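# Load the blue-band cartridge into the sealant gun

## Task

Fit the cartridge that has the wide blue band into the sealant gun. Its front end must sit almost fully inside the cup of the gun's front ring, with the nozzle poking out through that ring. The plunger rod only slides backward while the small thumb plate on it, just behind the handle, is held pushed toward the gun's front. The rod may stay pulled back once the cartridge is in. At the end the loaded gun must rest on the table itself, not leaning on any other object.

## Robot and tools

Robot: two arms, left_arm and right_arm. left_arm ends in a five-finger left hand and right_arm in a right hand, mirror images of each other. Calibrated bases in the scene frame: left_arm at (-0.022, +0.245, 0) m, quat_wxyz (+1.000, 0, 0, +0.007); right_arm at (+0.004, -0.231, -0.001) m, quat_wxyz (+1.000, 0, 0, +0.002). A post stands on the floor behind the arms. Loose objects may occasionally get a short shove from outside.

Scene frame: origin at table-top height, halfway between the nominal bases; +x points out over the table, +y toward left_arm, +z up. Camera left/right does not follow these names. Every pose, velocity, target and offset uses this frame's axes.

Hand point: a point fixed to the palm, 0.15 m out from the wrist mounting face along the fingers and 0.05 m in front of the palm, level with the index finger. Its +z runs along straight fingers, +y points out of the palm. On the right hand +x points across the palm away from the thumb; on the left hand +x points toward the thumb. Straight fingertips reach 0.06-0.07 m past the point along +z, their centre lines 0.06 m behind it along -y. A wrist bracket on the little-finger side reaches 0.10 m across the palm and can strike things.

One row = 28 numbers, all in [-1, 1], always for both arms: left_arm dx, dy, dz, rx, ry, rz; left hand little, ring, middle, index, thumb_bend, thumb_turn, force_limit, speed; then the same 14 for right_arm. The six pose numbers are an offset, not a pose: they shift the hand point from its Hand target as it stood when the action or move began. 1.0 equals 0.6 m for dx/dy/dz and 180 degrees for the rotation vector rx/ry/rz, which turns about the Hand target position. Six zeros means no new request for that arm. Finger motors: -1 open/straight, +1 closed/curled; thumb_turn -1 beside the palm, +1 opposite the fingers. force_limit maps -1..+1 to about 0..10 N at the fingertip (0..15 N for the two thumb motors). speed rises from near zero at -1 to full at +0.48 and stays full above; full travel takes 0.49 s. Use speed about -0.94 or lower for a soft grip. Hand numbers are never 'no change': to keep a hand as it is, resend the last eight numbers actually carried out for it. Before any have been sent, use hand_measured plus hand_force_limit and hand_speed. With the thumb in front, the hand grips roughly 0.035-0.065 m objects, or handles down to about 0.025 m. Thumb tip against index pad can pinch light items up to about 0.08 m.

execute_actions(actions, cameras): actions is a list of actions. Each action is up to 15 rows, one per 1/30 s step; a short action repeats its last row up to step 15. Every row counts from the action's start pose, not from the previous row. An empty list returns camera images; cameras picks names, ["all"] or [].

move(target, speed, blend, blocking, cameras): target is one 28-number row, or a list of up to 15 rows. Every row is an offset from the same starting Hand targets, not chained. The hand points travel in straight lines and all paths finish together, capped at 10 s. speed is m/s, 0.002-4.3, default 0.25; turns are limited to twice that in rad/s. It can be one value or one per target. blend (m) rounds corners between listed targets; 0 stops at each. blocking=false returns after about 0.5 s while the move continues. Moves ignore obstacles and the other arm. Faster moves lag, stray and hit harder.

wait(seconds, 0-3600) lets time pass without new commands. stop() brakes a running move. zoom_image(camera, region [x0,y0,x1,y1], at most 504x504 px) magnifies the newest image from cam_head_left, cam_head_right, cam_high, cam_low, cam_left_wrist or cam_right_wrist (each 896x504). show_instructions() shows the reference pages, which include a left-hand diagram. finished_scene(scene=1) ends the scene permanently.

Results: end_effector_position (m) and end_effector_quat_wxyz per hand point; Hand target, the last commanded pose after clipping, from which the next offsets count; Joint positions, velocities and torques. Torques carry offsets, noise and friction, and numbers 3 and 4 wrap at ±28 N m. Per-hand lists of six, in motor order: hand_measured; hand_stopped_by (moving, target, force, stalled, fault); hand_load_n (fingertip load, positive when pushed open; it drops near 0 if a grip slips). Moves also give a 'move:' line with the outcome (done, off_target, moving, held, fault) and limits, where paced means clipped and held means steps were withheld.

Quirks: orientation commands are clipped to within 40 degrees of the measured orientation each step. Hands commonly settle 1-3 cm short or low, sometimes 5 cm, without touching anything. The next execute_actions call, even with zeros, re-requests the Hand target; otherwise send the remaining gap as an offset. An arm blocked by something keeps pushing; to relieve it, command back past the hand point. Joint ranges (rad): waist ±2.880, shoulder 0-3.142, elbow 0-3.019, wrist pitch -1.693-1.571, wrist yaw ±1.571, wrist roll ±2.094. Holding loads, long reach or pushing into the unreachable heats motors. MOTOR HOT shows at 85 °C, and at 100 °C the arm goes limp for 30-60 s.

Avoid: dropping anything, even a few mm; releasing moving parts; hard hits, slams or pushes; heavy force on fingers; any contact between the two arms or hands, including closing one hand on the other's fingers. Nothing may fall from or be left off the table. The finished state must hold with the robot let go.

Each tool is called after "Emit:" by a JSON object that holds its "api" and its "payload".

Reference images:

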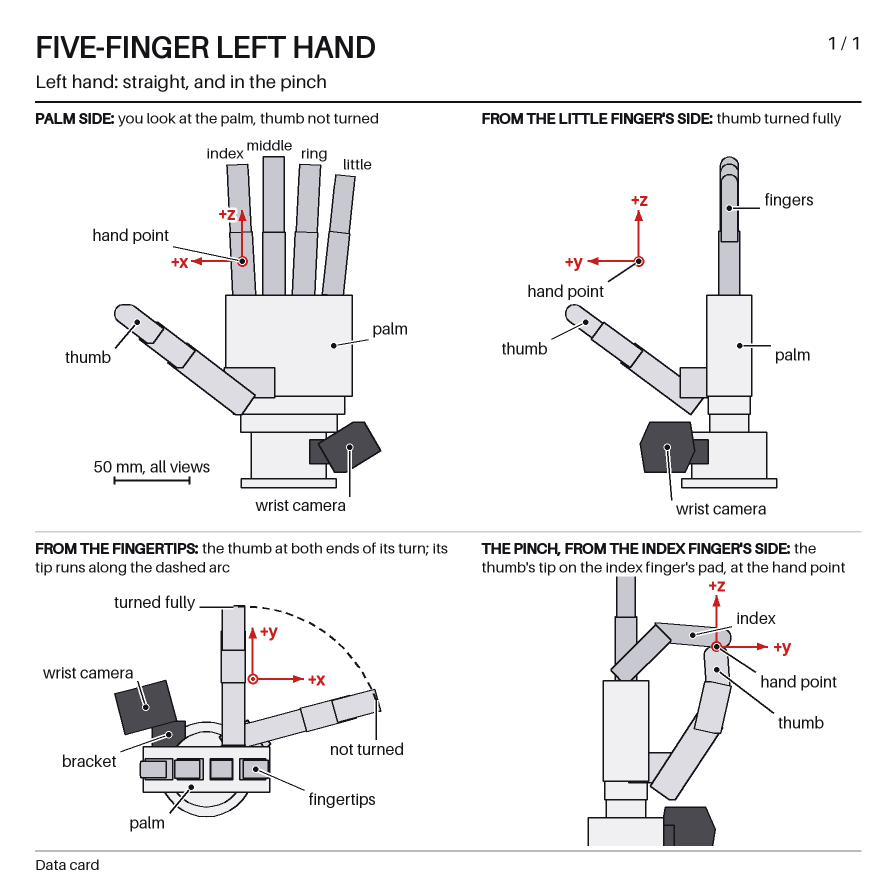

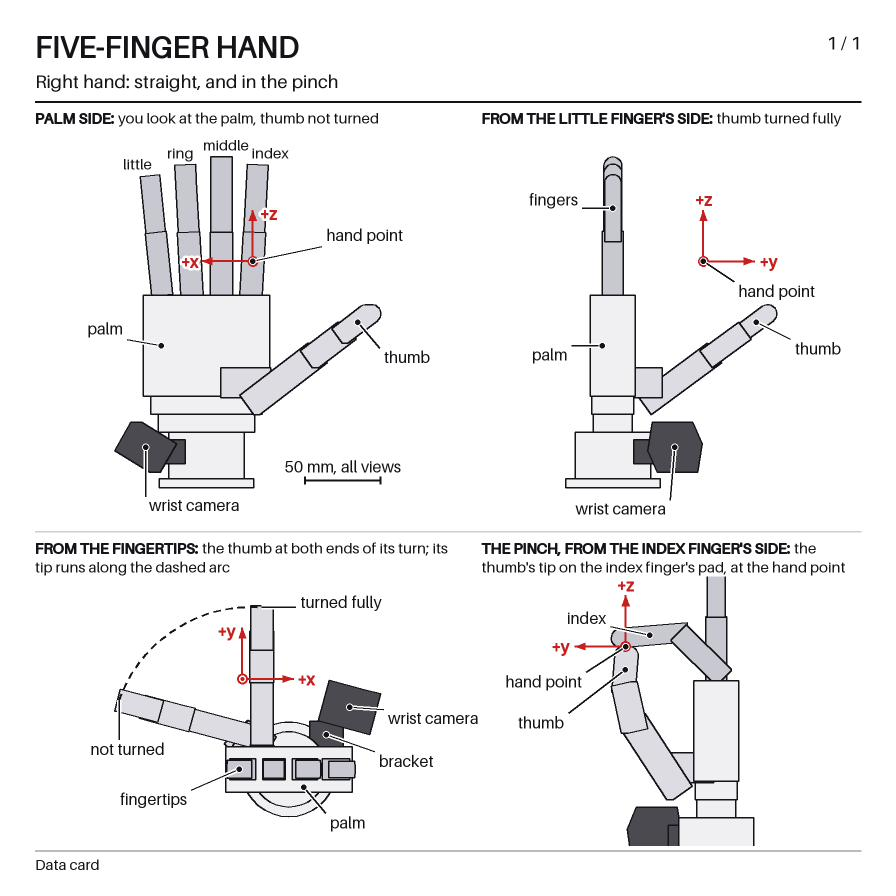

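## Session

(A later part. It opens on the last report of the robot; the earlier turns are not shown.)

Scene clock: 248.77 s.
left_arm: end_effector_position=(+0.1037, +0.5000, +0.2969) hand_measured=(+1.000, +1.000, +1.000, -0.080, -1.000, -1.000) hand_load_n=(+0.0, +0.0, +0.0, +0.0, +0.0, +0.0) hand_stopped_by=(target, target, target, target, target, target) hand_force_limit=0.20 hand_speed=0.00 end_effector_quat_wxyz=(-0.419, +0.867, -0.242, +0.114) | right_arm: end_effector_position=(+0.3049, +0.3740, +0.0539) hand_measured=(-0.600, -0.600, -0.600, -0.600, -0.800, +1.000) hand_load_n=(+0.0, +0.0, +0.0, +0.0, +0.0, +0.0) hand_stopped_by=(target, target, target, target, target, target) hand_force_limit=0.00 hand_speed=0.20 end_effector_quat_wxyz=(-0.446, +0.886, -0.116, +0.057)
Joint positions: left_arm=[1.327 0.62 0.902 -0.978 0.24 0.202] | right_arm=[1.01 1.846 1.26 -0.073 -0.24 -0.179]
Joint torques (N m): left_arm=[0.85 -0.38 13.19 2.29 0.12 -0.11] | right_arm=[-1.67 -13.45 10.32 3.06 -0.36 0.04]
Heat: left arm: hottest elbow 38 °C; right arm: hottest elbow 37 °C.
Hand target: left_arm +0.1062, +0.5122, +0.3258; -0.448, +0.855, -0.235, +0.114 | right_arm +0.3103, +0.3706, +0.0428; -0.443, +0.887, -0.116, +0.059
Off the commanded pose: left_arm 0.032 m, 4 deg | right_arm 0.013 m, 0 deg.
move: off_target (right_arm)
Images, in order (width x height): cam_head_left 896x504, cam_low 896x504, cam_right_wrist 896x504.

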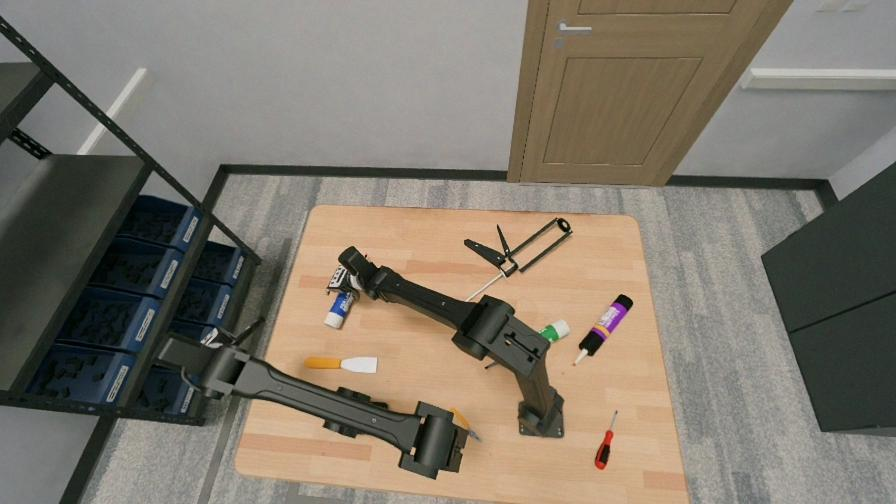

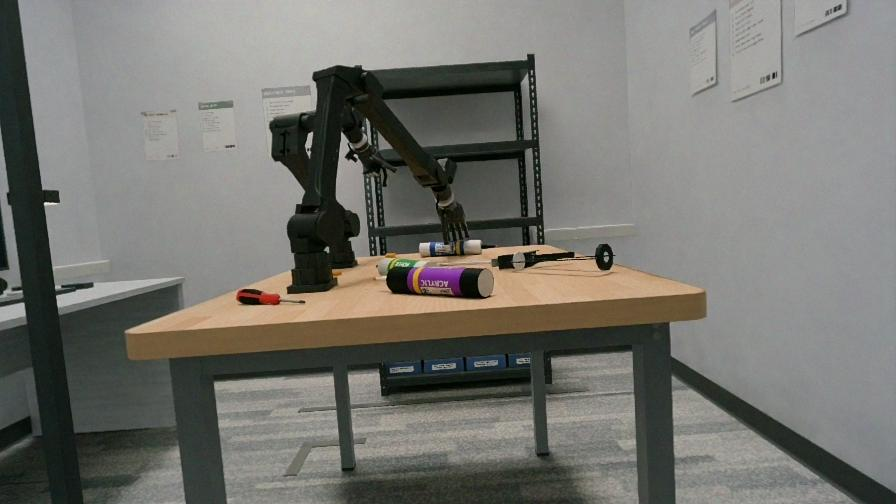

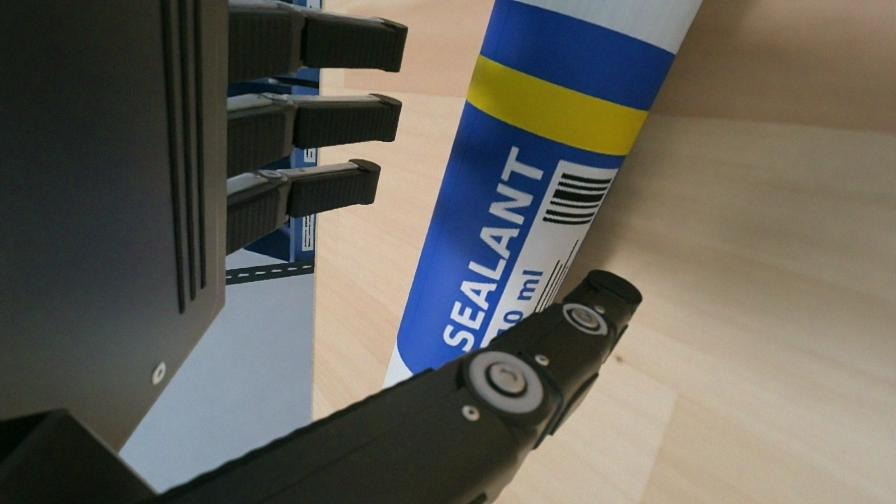

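Emit:
{"api": "move", "payload": {"target": [0,0,0,0,0,0,1,1,1,-0.08,-1,-1,0.2,0,0.002,0.007,-0.05,0,0,0,-0.6,-0.6,-0.6,-0.6,-0.8,1,0,0.2], "speed": 0.1, "cameras": ["cam_low","cam_head_left"]}}

Emit:
{"api": "zoom_image", "payload": {"camera": "cam_low", "region": [410, 180, 510, 270]}}

Emit:
{"api": "zoom_image", "payload": {"camera": "cam_head_left", "region": [300, 240, 380, 340]}}

Scene clock: 250.10 s.
left_arm: end_effector_position=(+0.1037, +0.5000, +0.2969) hand_measured=(+1.000, +1.000, +1.000, -0.080, -1.000, -1.000) hand_load_n=(+0.0, +0.0, +0.0, +0.0, +0.0, +0.0) hand_stopped_by=(target, target, target, target, target, target) hand_force_limit=0.20 hand_speed=0.00 end_effector_quat_wxyz=(-0.419, +0.867, -0.242, +0.114) | right_arm: end_effector_position=(+0.3073, +0.3779, +0.0238) hand_measured=(-0.600, -0.600, -0.600, -0.600, -0.800, +1.000) hand_load_n=(+0.0, +0.0, +0.0, +0.0, +0.0, +0.0) hand_stopped_by=(target, target, target, target, target, target) hand_force_limit=0.00 hand_speed=0.20 end_effector_quat_wxyz=(-0.446, +0.886, -0.116, +0.057)
Joint positions: left_arm=[1.327 0.62 0.902 -0.978 0.24 0.202] | right_arm=[1.01 1.902 1.25 -0.009 -0.24 -0.179]
Joint torques (N m): left_arm=[1.79 -0.38 13.14 2.4 0.12 -0.13] | right_arm=[-1.44 -13.8 9.99 3.04 -0.29 0.05]
Heat: left arm: hottest elbow 38 °C; right arm: hottest elbow 37 °C.
Hand target: left_arm +0.1062, +0.5122, +0.3258; -0.448, +0.855, -0.235, +0.114 | right_arm +0.3114, +0.3747, +0.0126; -0.443, +0.887, -0.116, +0.059
Off the commanded pose: left_arm 0.032 m, 4 deg | right_arm 0.012 m, 0 deg.
move: off_target (right_arm)
Images, in order (width x height): cam_head_left 896x504, cam_low 896x504.

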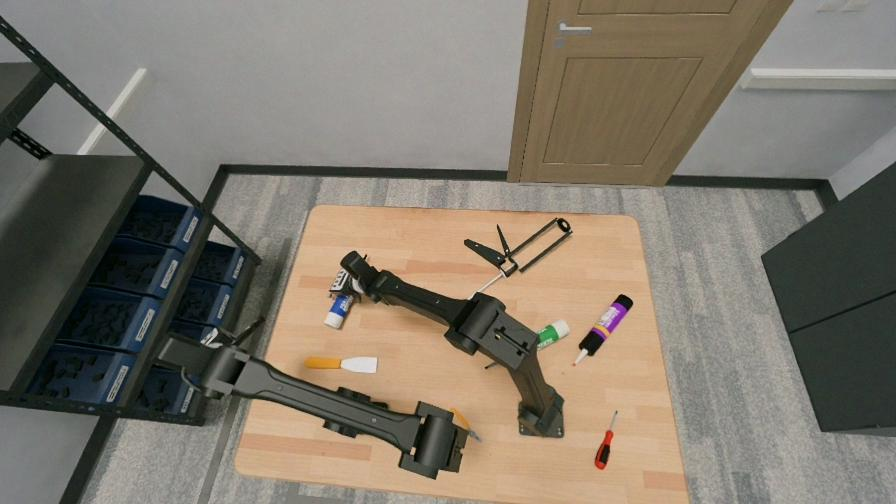

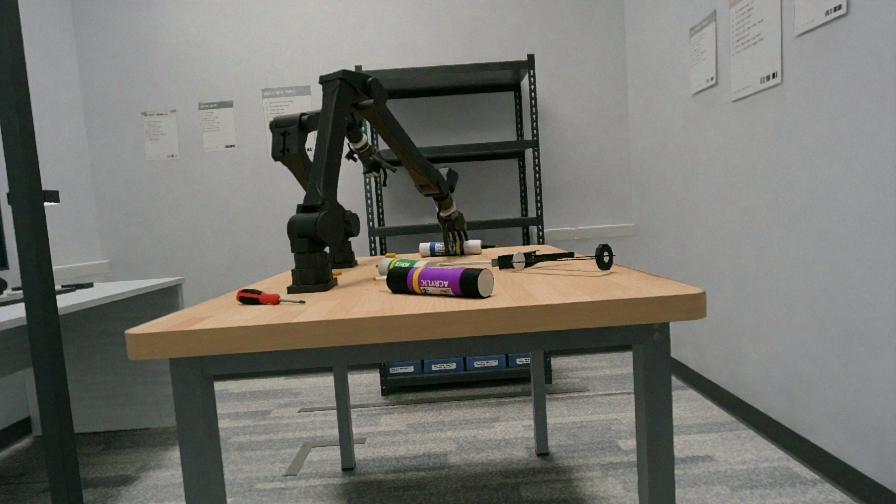

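Scaled by 5.040 from the camera's image (finer frame: 1280x720).

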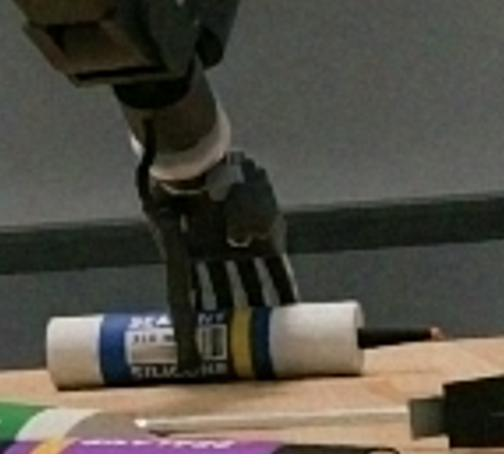

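Scaled by 5.040 from the camera's image (finer frame: 1280x720).

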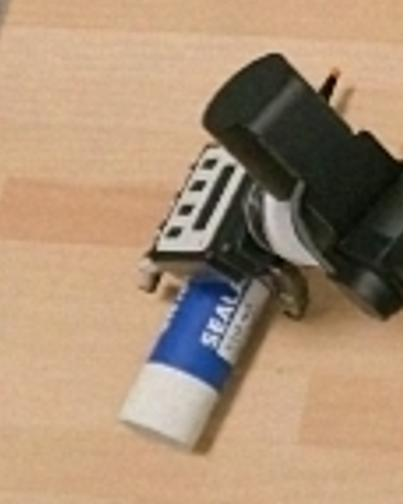

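Emit:
{"api": "move", "payload": {"target": [0,0,0,0,0,0,1,1,1,-0.08,-1,-1,0.2,0,0,0,0,0,0,0,-0.05,-0.1,-0.1,-0.1,-0.3,1,-0.1,-0.94], "cameras": ["cam_low","cam_head_left","cam_right_wrist"]}}

Emit:
{"api": "zoom_image", "payload": {"camera": "cam_head_left", "region": [300, 240, 380, 340]}}

Emit:
{"api": "zoom_image", "payload": {"camera": "cam_low", "region": [410, 180, 510, 270]}}

Scene clock: 253.47 s.
left_arm: end_effector_position=(+0.1037, +0.5000, +0.2969) hand_measured=(+1.000, +1.000, +1.000, -0.080, -1.000, -1.000) hand_load_n=(+0.0, +0.0, +0.0, +0.0, +0.0, +0.0) hand_stopped_by=(target, target, target, target, target, target) hand_force_limit=0.20 hand_speed=0.00 end_effector_quat_wxyz=(-0.419, +0.867, -0.242, +0.114) | right_arm: end_effector_position=(+0.3075, +0.3782, +0.0241) hand_measured=(-0.088, -0.134, -0.140, -0.144, -0.582, +1.000) hand_load_n=(+4.5, +1.5, +2.0, +4.0, +15.0, +5.5) hand_stopped_by=(force, force, force, force, force, target) hand_force_limit=-0.10 hand_speed=-0.94 end_effector_quat_wxyz=(-0.447, +0.885, -0.115, +0.057)
Joint positions: left_arm=[1.327 0.62 0.902 -0.978 0.24 0.202] | right_arm=[1.01 1.902 1.25 -0.007 -0.24 -0.179]
Joint torques (N m): left_arm=[0.79 -0.62 13.12 2.29 0.13 -0.15] | right_arm=[-1.44 -13.74 9.99 2.96 -0.29 0.05]
Heat: left arm: hottest elbow 38 °C; right arm: hottest elbow 36 °C.
Hand target: left_arm +0.1062, +0.5122, +0.3258; -0.448, +0.855, -0.235, +0.114 | right_arm +0.3114, +0.3747, +0.0126; -0.443, +0.887, -0.116, +0.059
Off the commanded pose: left_arm 0.032 m, 4 deg | right_arm 0.013 m, 0 deg.
move: done
Images, in order (width x height): cam_head_left 896x504, cam_low 896x504, cam_right_wrist 896x504.

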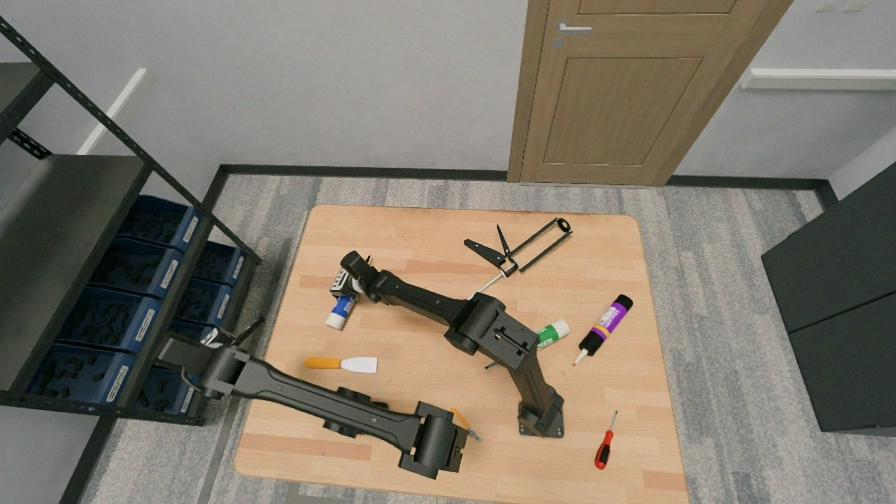

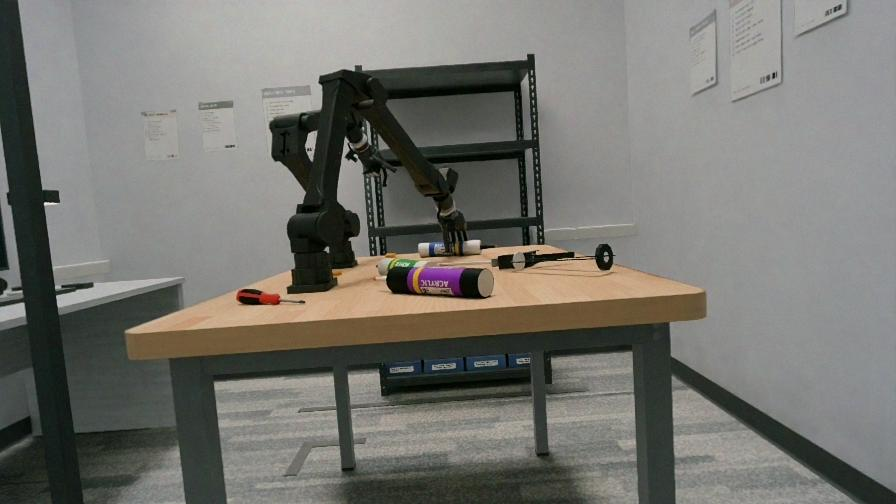

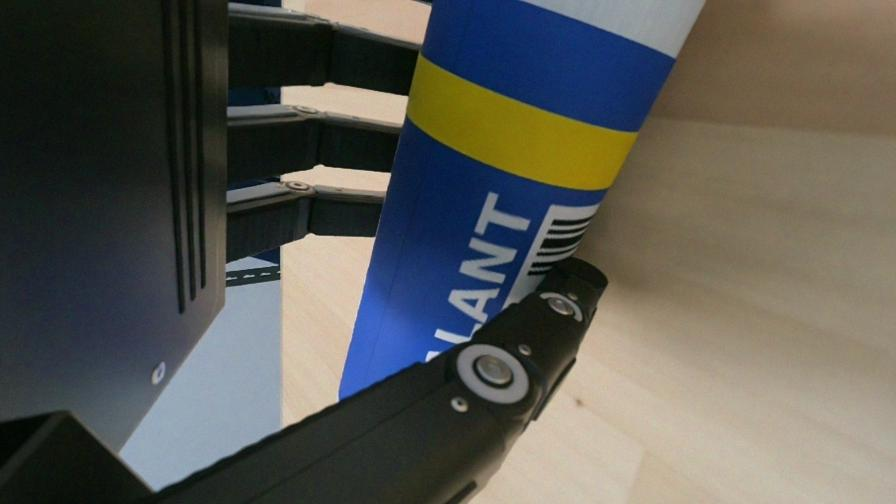

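Scaled by 5.040 from the camera's image (finer frame: 1280x720).

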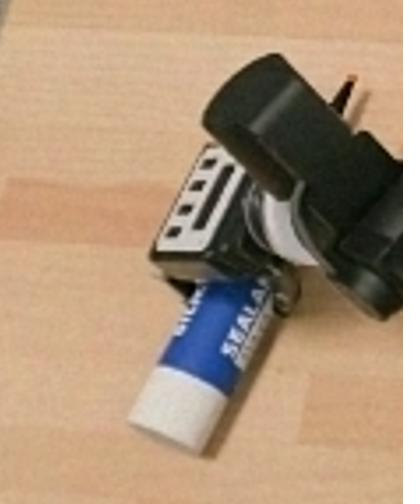

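Scaled by 5.040 from the camera's image (finer frame: 1280x720).

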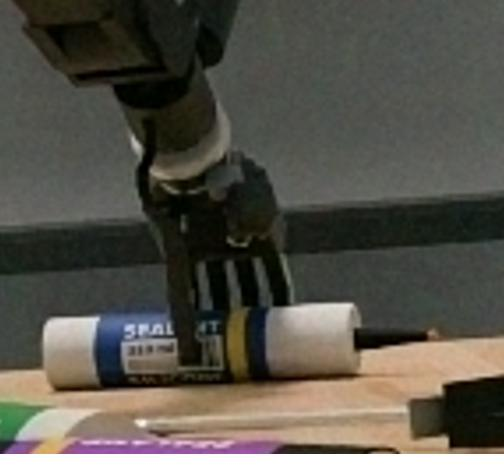

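Emit:
{"api": "move", "payload": {"target": [0,0,0,0,0,0,1,1,1,-0.08,-1,-1,0.2,0,0,0.01,0.1,0,0,0,-0.05,-0.1,-0.1,-0.1,-0.3,1,-0.1,-0.94], "speed": 0.08, "cameras": ["cam_low","cam_head_left","cam_right_wrist","cam_high"]}}

Emit:
{"api": "zoom_image", "payload": {"camera": "cam_head_left", "region": [300, 240, 380, 340]}}

Emit:
{"api": "zoom_image", "payload": {"camera": "cam_low", "region": [400, 150, 520, 270]}}

Scene clock: 254.97 s.
left_arm: end_effector_position=(+0.1037, +0.5000, +0.2969) hand_measured=(+1.000, +1.000, +1.000, -0.080, -1.000, -1.000) hand_load_n=(+0.0, +0.0, +0.0, +0.0, +0.0, +0.0) hand_stopped_by=(target, target, target, target, target, target) hand_force_limit=0.20 hand_speed=0.00 end_effector_quat_wxyz=(-0.419, +0.867, -0.242, +0.114) | right_arm: end_effector_position=(+0.2965, +0.3574, +0.0254) hand_measured=(-0.088, -0.134, -0.140, -0.144, -0.582, +1.000) hand_load_n=(+4.5, +1.5, +3.0, +4.5, +15.0, +5.5) hand_stopped_by=(force, force, force, force, force, target) hand_force_limit=-0.10 hand_speed=-0.94 end_effector_quat_wxyz=(-0.408, +0.904, -0.119, +0.045)
Joint positions: left_arm=[1.327 0.62 0.902 -0.978 0.24 0.202] | right_arm=[1.01 1.869 1.25 -0.132 -0.235 -0.192]
Joint torques (N m): left_arm=[1.49 0.26 13.01 2.36 0.12 -0.14] | right_arm=[-1.03 -17.03 15.64 2.02 -0.33 0.19]
Heat: left arm: hottest elbow 38 °C; right arm: hottest elbow 36 °C.
Hand target: left_arm +0.1062, +0.5122, +0.3258; -0.448, +0.855, -0.235, +0.114 | right_arm +0.3114, +0.3807, +0.0726; -0.443, +0.887, -0.116, +0.058
Off the commanded pose: left_arm 0.032 m, 4 deg | right_arm 0.055 m, 5 deg.
move: off_target (right_arm)
Images, in order (width x height): cam_head_left 896x504, cam_high 896x504, cam_low 896x504, cam_right_wrist 896x504.

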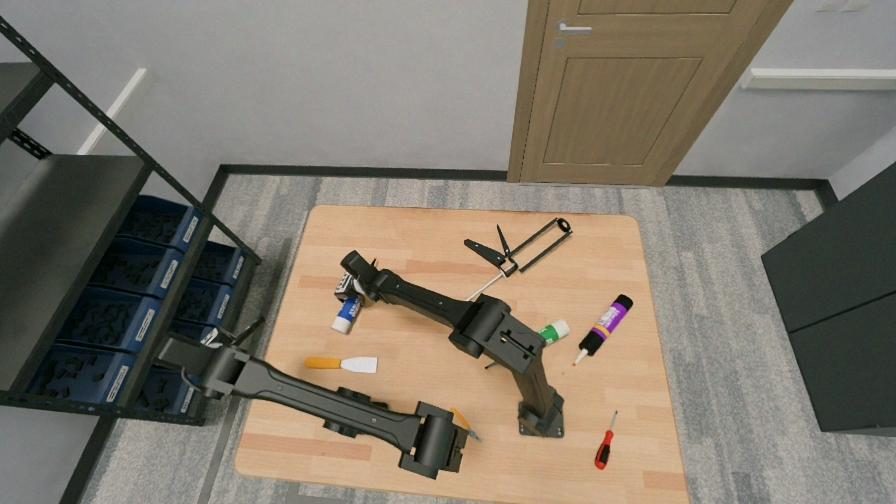

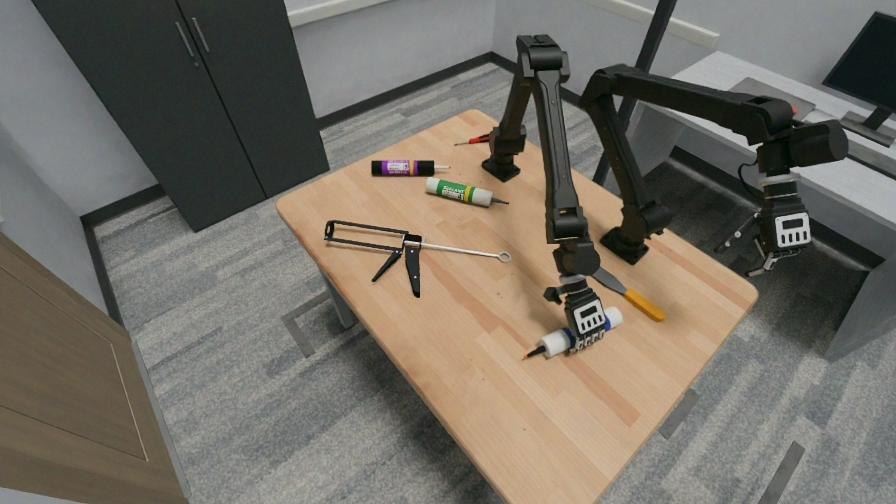

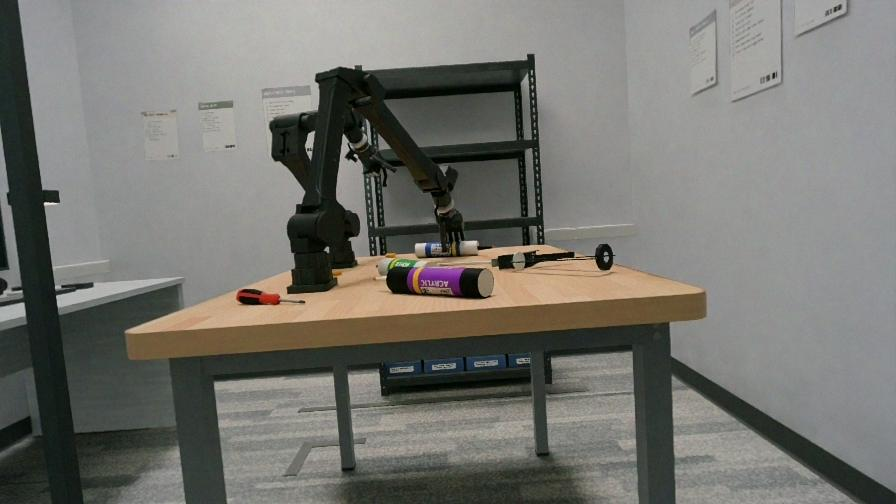

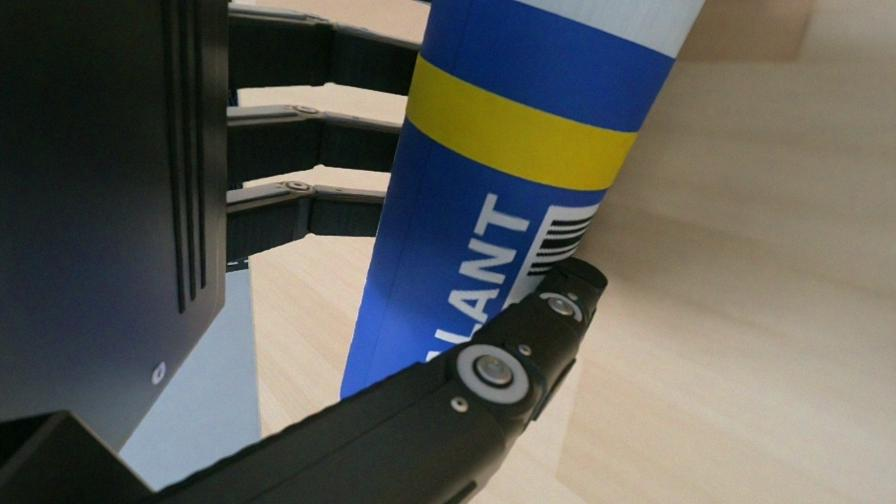

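Scaled by 5.040 from the camera's image (finer frame: 1280x720).

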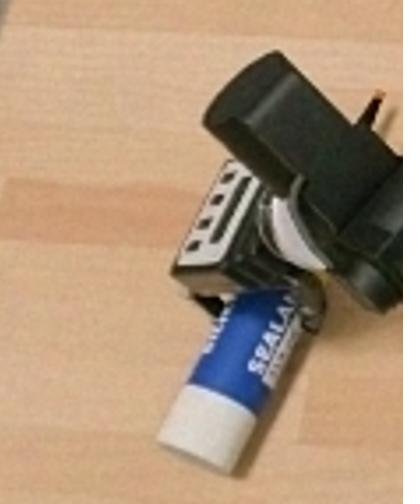

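Scaled by 4.200 from the camera's image (finer frame: 1280x720).

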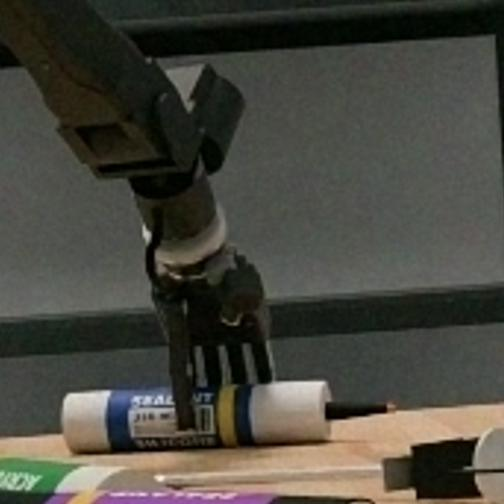

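Emit:
{"api": "move", "payload": {"target": [0,0,0,0,0,0,1,1,1,-0.08,-1,-1,0.2,0,0,0,0.1,0,0,0,-0.05,-0.1,-0.1,-0.1,-0.3,1,-0.1,-0.94], "speed": 0.08, "cameras": ["cam_low","cam_head_left","cam_right_wrist"]}}

Emit:
{"api": "zoom_image", "payload": {"camera": "cam_low", "region": [400, 150, 520, 270]}}

Scene clock: 256.60 s.
left_arm: end_effector_position=(+0.1037, +0.5000, +0.2969) hand_measured=(+1.000, +1.000, +1.000, -0.080, -1.000, -1.000) hand_load_n=(+0.0, +0.0, +0.0, +0.0, +0.0, +0.0) hand_stopped_by=(target, target, target, target, target, target) hand_force_limit=0.20 hand_speed=0.00 end_effector_quat_wxyz=(-0.419, +0.867, -0.242, +0.114) | right_arm: end_effector_position=(+0.2917, +0.3496, +0.0719) hand_measured=(-0.088, -0.134, -0.140, -0.144, -0.582, +1.000) hand_load_n=(+4.0, +1.5, +2.5, +4.5, +15.0, +5.5) hand_stopped_by=(force, force, force, force, force, target) hand_force_limit=-0.10 hand_speed=-0.94 end_effector_quat_wxyz=(-0.395, +0.910, -0.122, +0.039)
Joint positions: left_arm=[1.327 0.62 0.902 -0.978 0.24 0.202] | right_arm=[1.01 1.794 1.294 -0.282 -0.235 -0.192]
Joint torques (N m): left_arm=[0.97 0.26 12.83 2.28 0.11 -0.14] | right_arm=[-1.03 -16.62 18.45 2.35 -0.36 0.2]
Heat: left arm: hottest elbow 39 °C; right arm: hottest elbow 37 °C.
Hand target: left_arm +0.1062, +0.5122, +0.3258; -0.448, +0.855, -0.235, +0.114 | right_arm +0.3113, +0.3807, +0.1328; -0.443, +0.887, -0.116, +0.059
Off the commanded pose: left_arm 0.032 m, 4 deg | right_arm 0.071 m, 7 deg.
move: off_target (right_arm)
Images, in order (width x height): cam_head_left 896x504, cam_low 896x504, cam_right_wrist 896x504.

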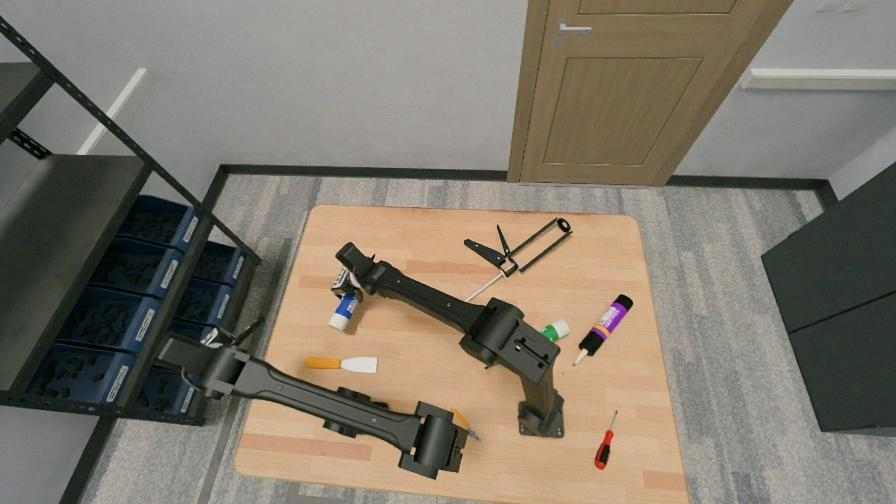

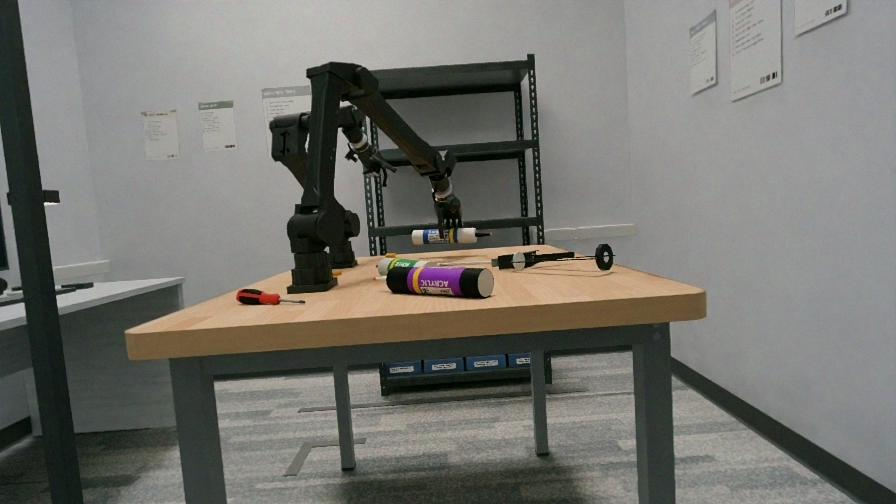

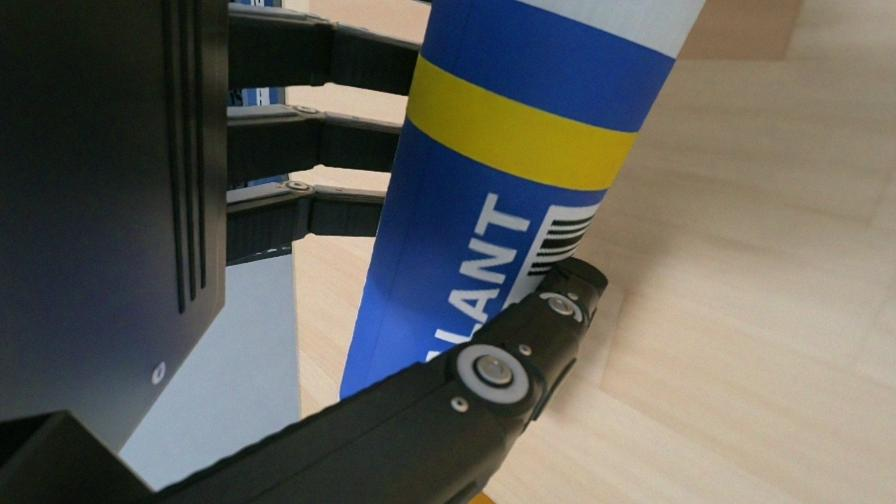

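Scaled by 4.200 from the camera's image (finer frame: 1280x720).

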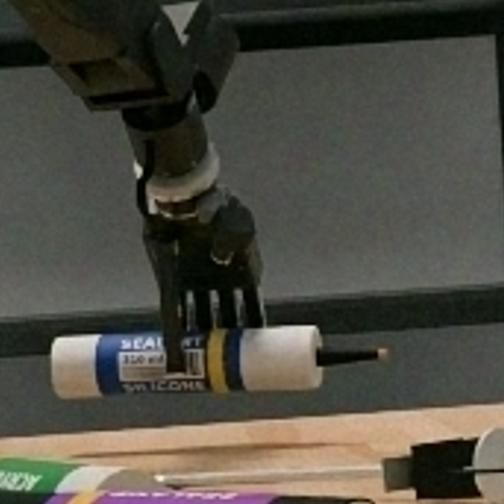

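Emit:
{"api": "wait", "payload": {"seconds": 0.1, "cameras": ["cam_head_left","cam_head_right","cam_low","cam_high"]}}

Emit:
{"api": "zoom_image", "payload": {"camera": "cam_head_right", "region": [460, 205, 600, 305]}}

Emit:
{"api": "zoom_image", "payload": {"camera": "cam_high", "region": [310, 205, 450, 305]}}

Emit:
{"api": "zoom_image", "payload": {"camera": "cam_low", "region": [480, 230, 640, 290]}}

Scene clock: 256.97 s.
left_arm: end_effector_position=(+0.1037, +0.5000, +0.2969) hand_measured=(+1.000, +1.000, +1.000, -0.080, -1.000, -1.000) hand_load_n=(+0.5, +0.0, +0.0, +0.0, +0.0, +0.0) hand_stopped_by=(target, target, target, target, target, target) hand_force_limit=0.20 hand_speed=0.00 end_effector_quat_wxyz=(-0.419, +0.867, -0.242, +0.114) | right_arm: end_effector_position=(+0.2917, +0.3496, +0.0719) hand_measured=(-0.088, -0.134, -0.140, -0.144, -0.582, +1.000) hand_load_n=(+4.5, +1.5, +2.5, +4.5, +15.0, +5.5) hand_stopped_by=(force, force, force, force, force, target) hand_force_limit=-0.10 hand_speed=-0.94 end_effector_quat_wxyz=(-0.395, +0.910, -0.122, +0.039)
Joint positions: left_arm=[1.327 0.62 0.902 -0.978 0.24 0.202] | right_arm=[1.01 1.794 1.294 -0.282 -0.235 -0.192]
Joint torques (N m): left_arm=[1.03 0.85 13.09 2.32 0.15 -0.12] | right_arm=[-1.08 -16.56 18.45 2.35 -0.36 0.2]
Heat: left arm: hottest elbow 39 °C; right arm: hottest elbow 37 °C.
Hand target: left_arm +0.1062, +0.5122, +0.3258; -0.448, +0.855, -0.235, +0.114 | right_arm +0.3113, +0.3807, +0.1328; -0.443, +0.887, -0.116, +0.059
Off the commanded pose: left_arm 0.032 m, 4 deg | right_arm 0.071 m, 7 deg.
wait: 0.10 s; at rest from the start
Images, in order (width x height): cam_head_left 896x504, cam_head_right 896x504, cam_high 896x504, cam_low 896x504.

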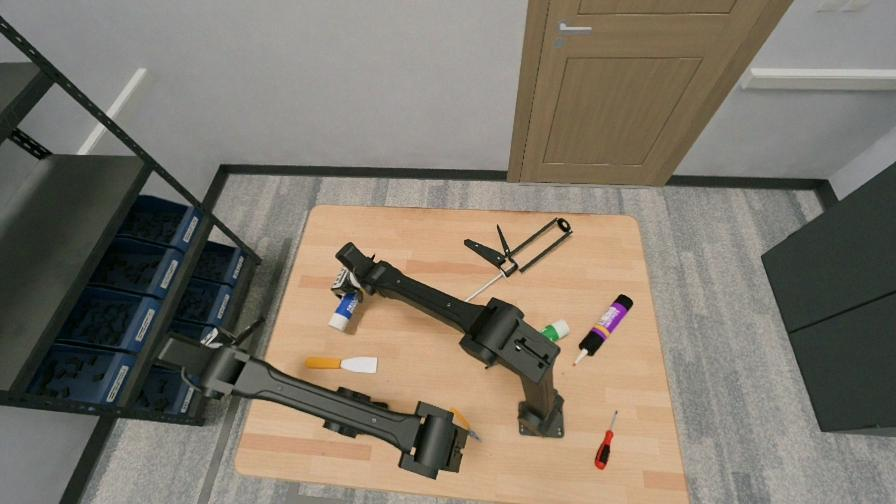

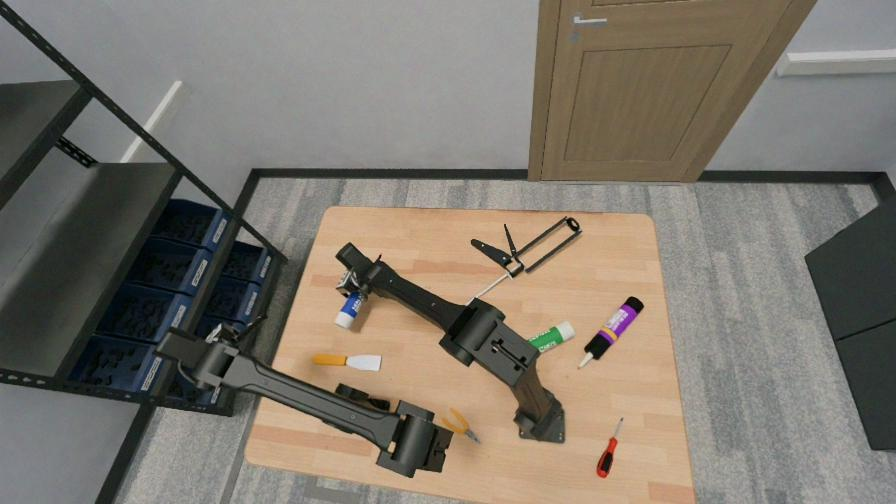

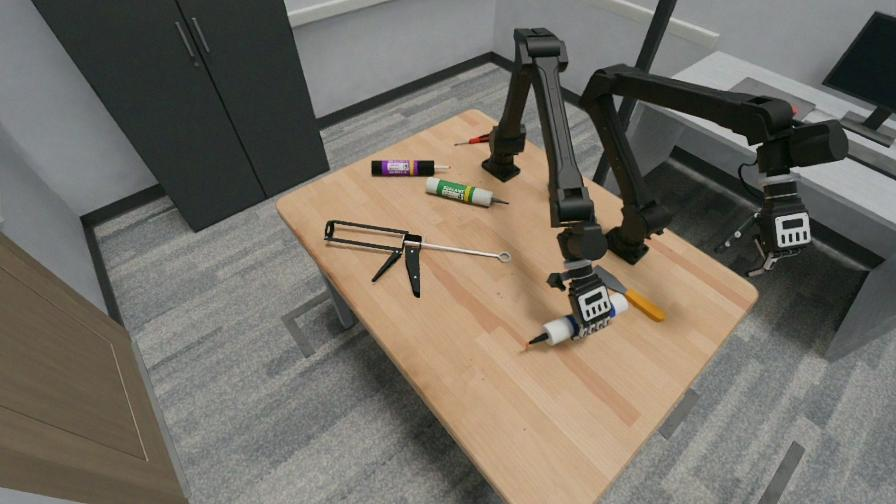

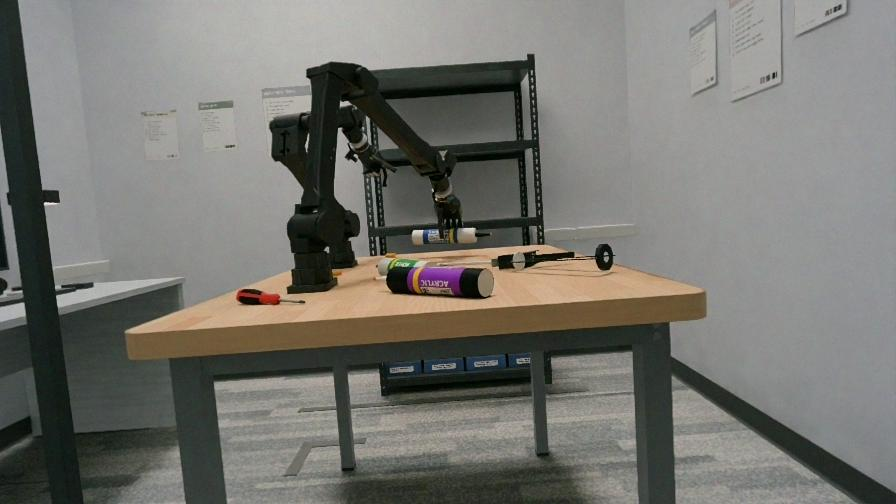

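Scaled by 3.600 from the camera's image (finer frame: 1280x720).

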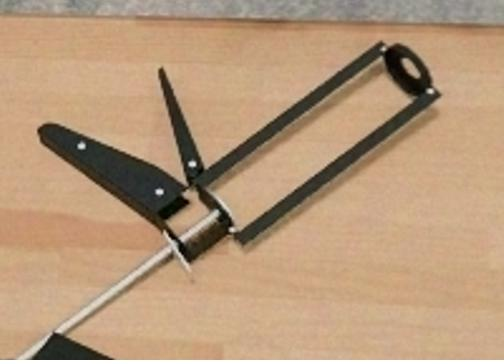

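Scaled by 3.600 from the camera's image (finer frame: 1280x720).

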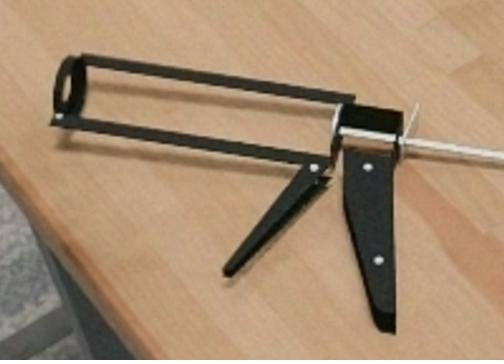

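Scaled by 3.150 from the camera's image (finer frame: 1280x720).

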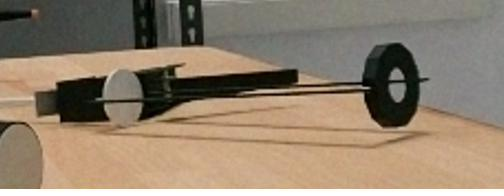

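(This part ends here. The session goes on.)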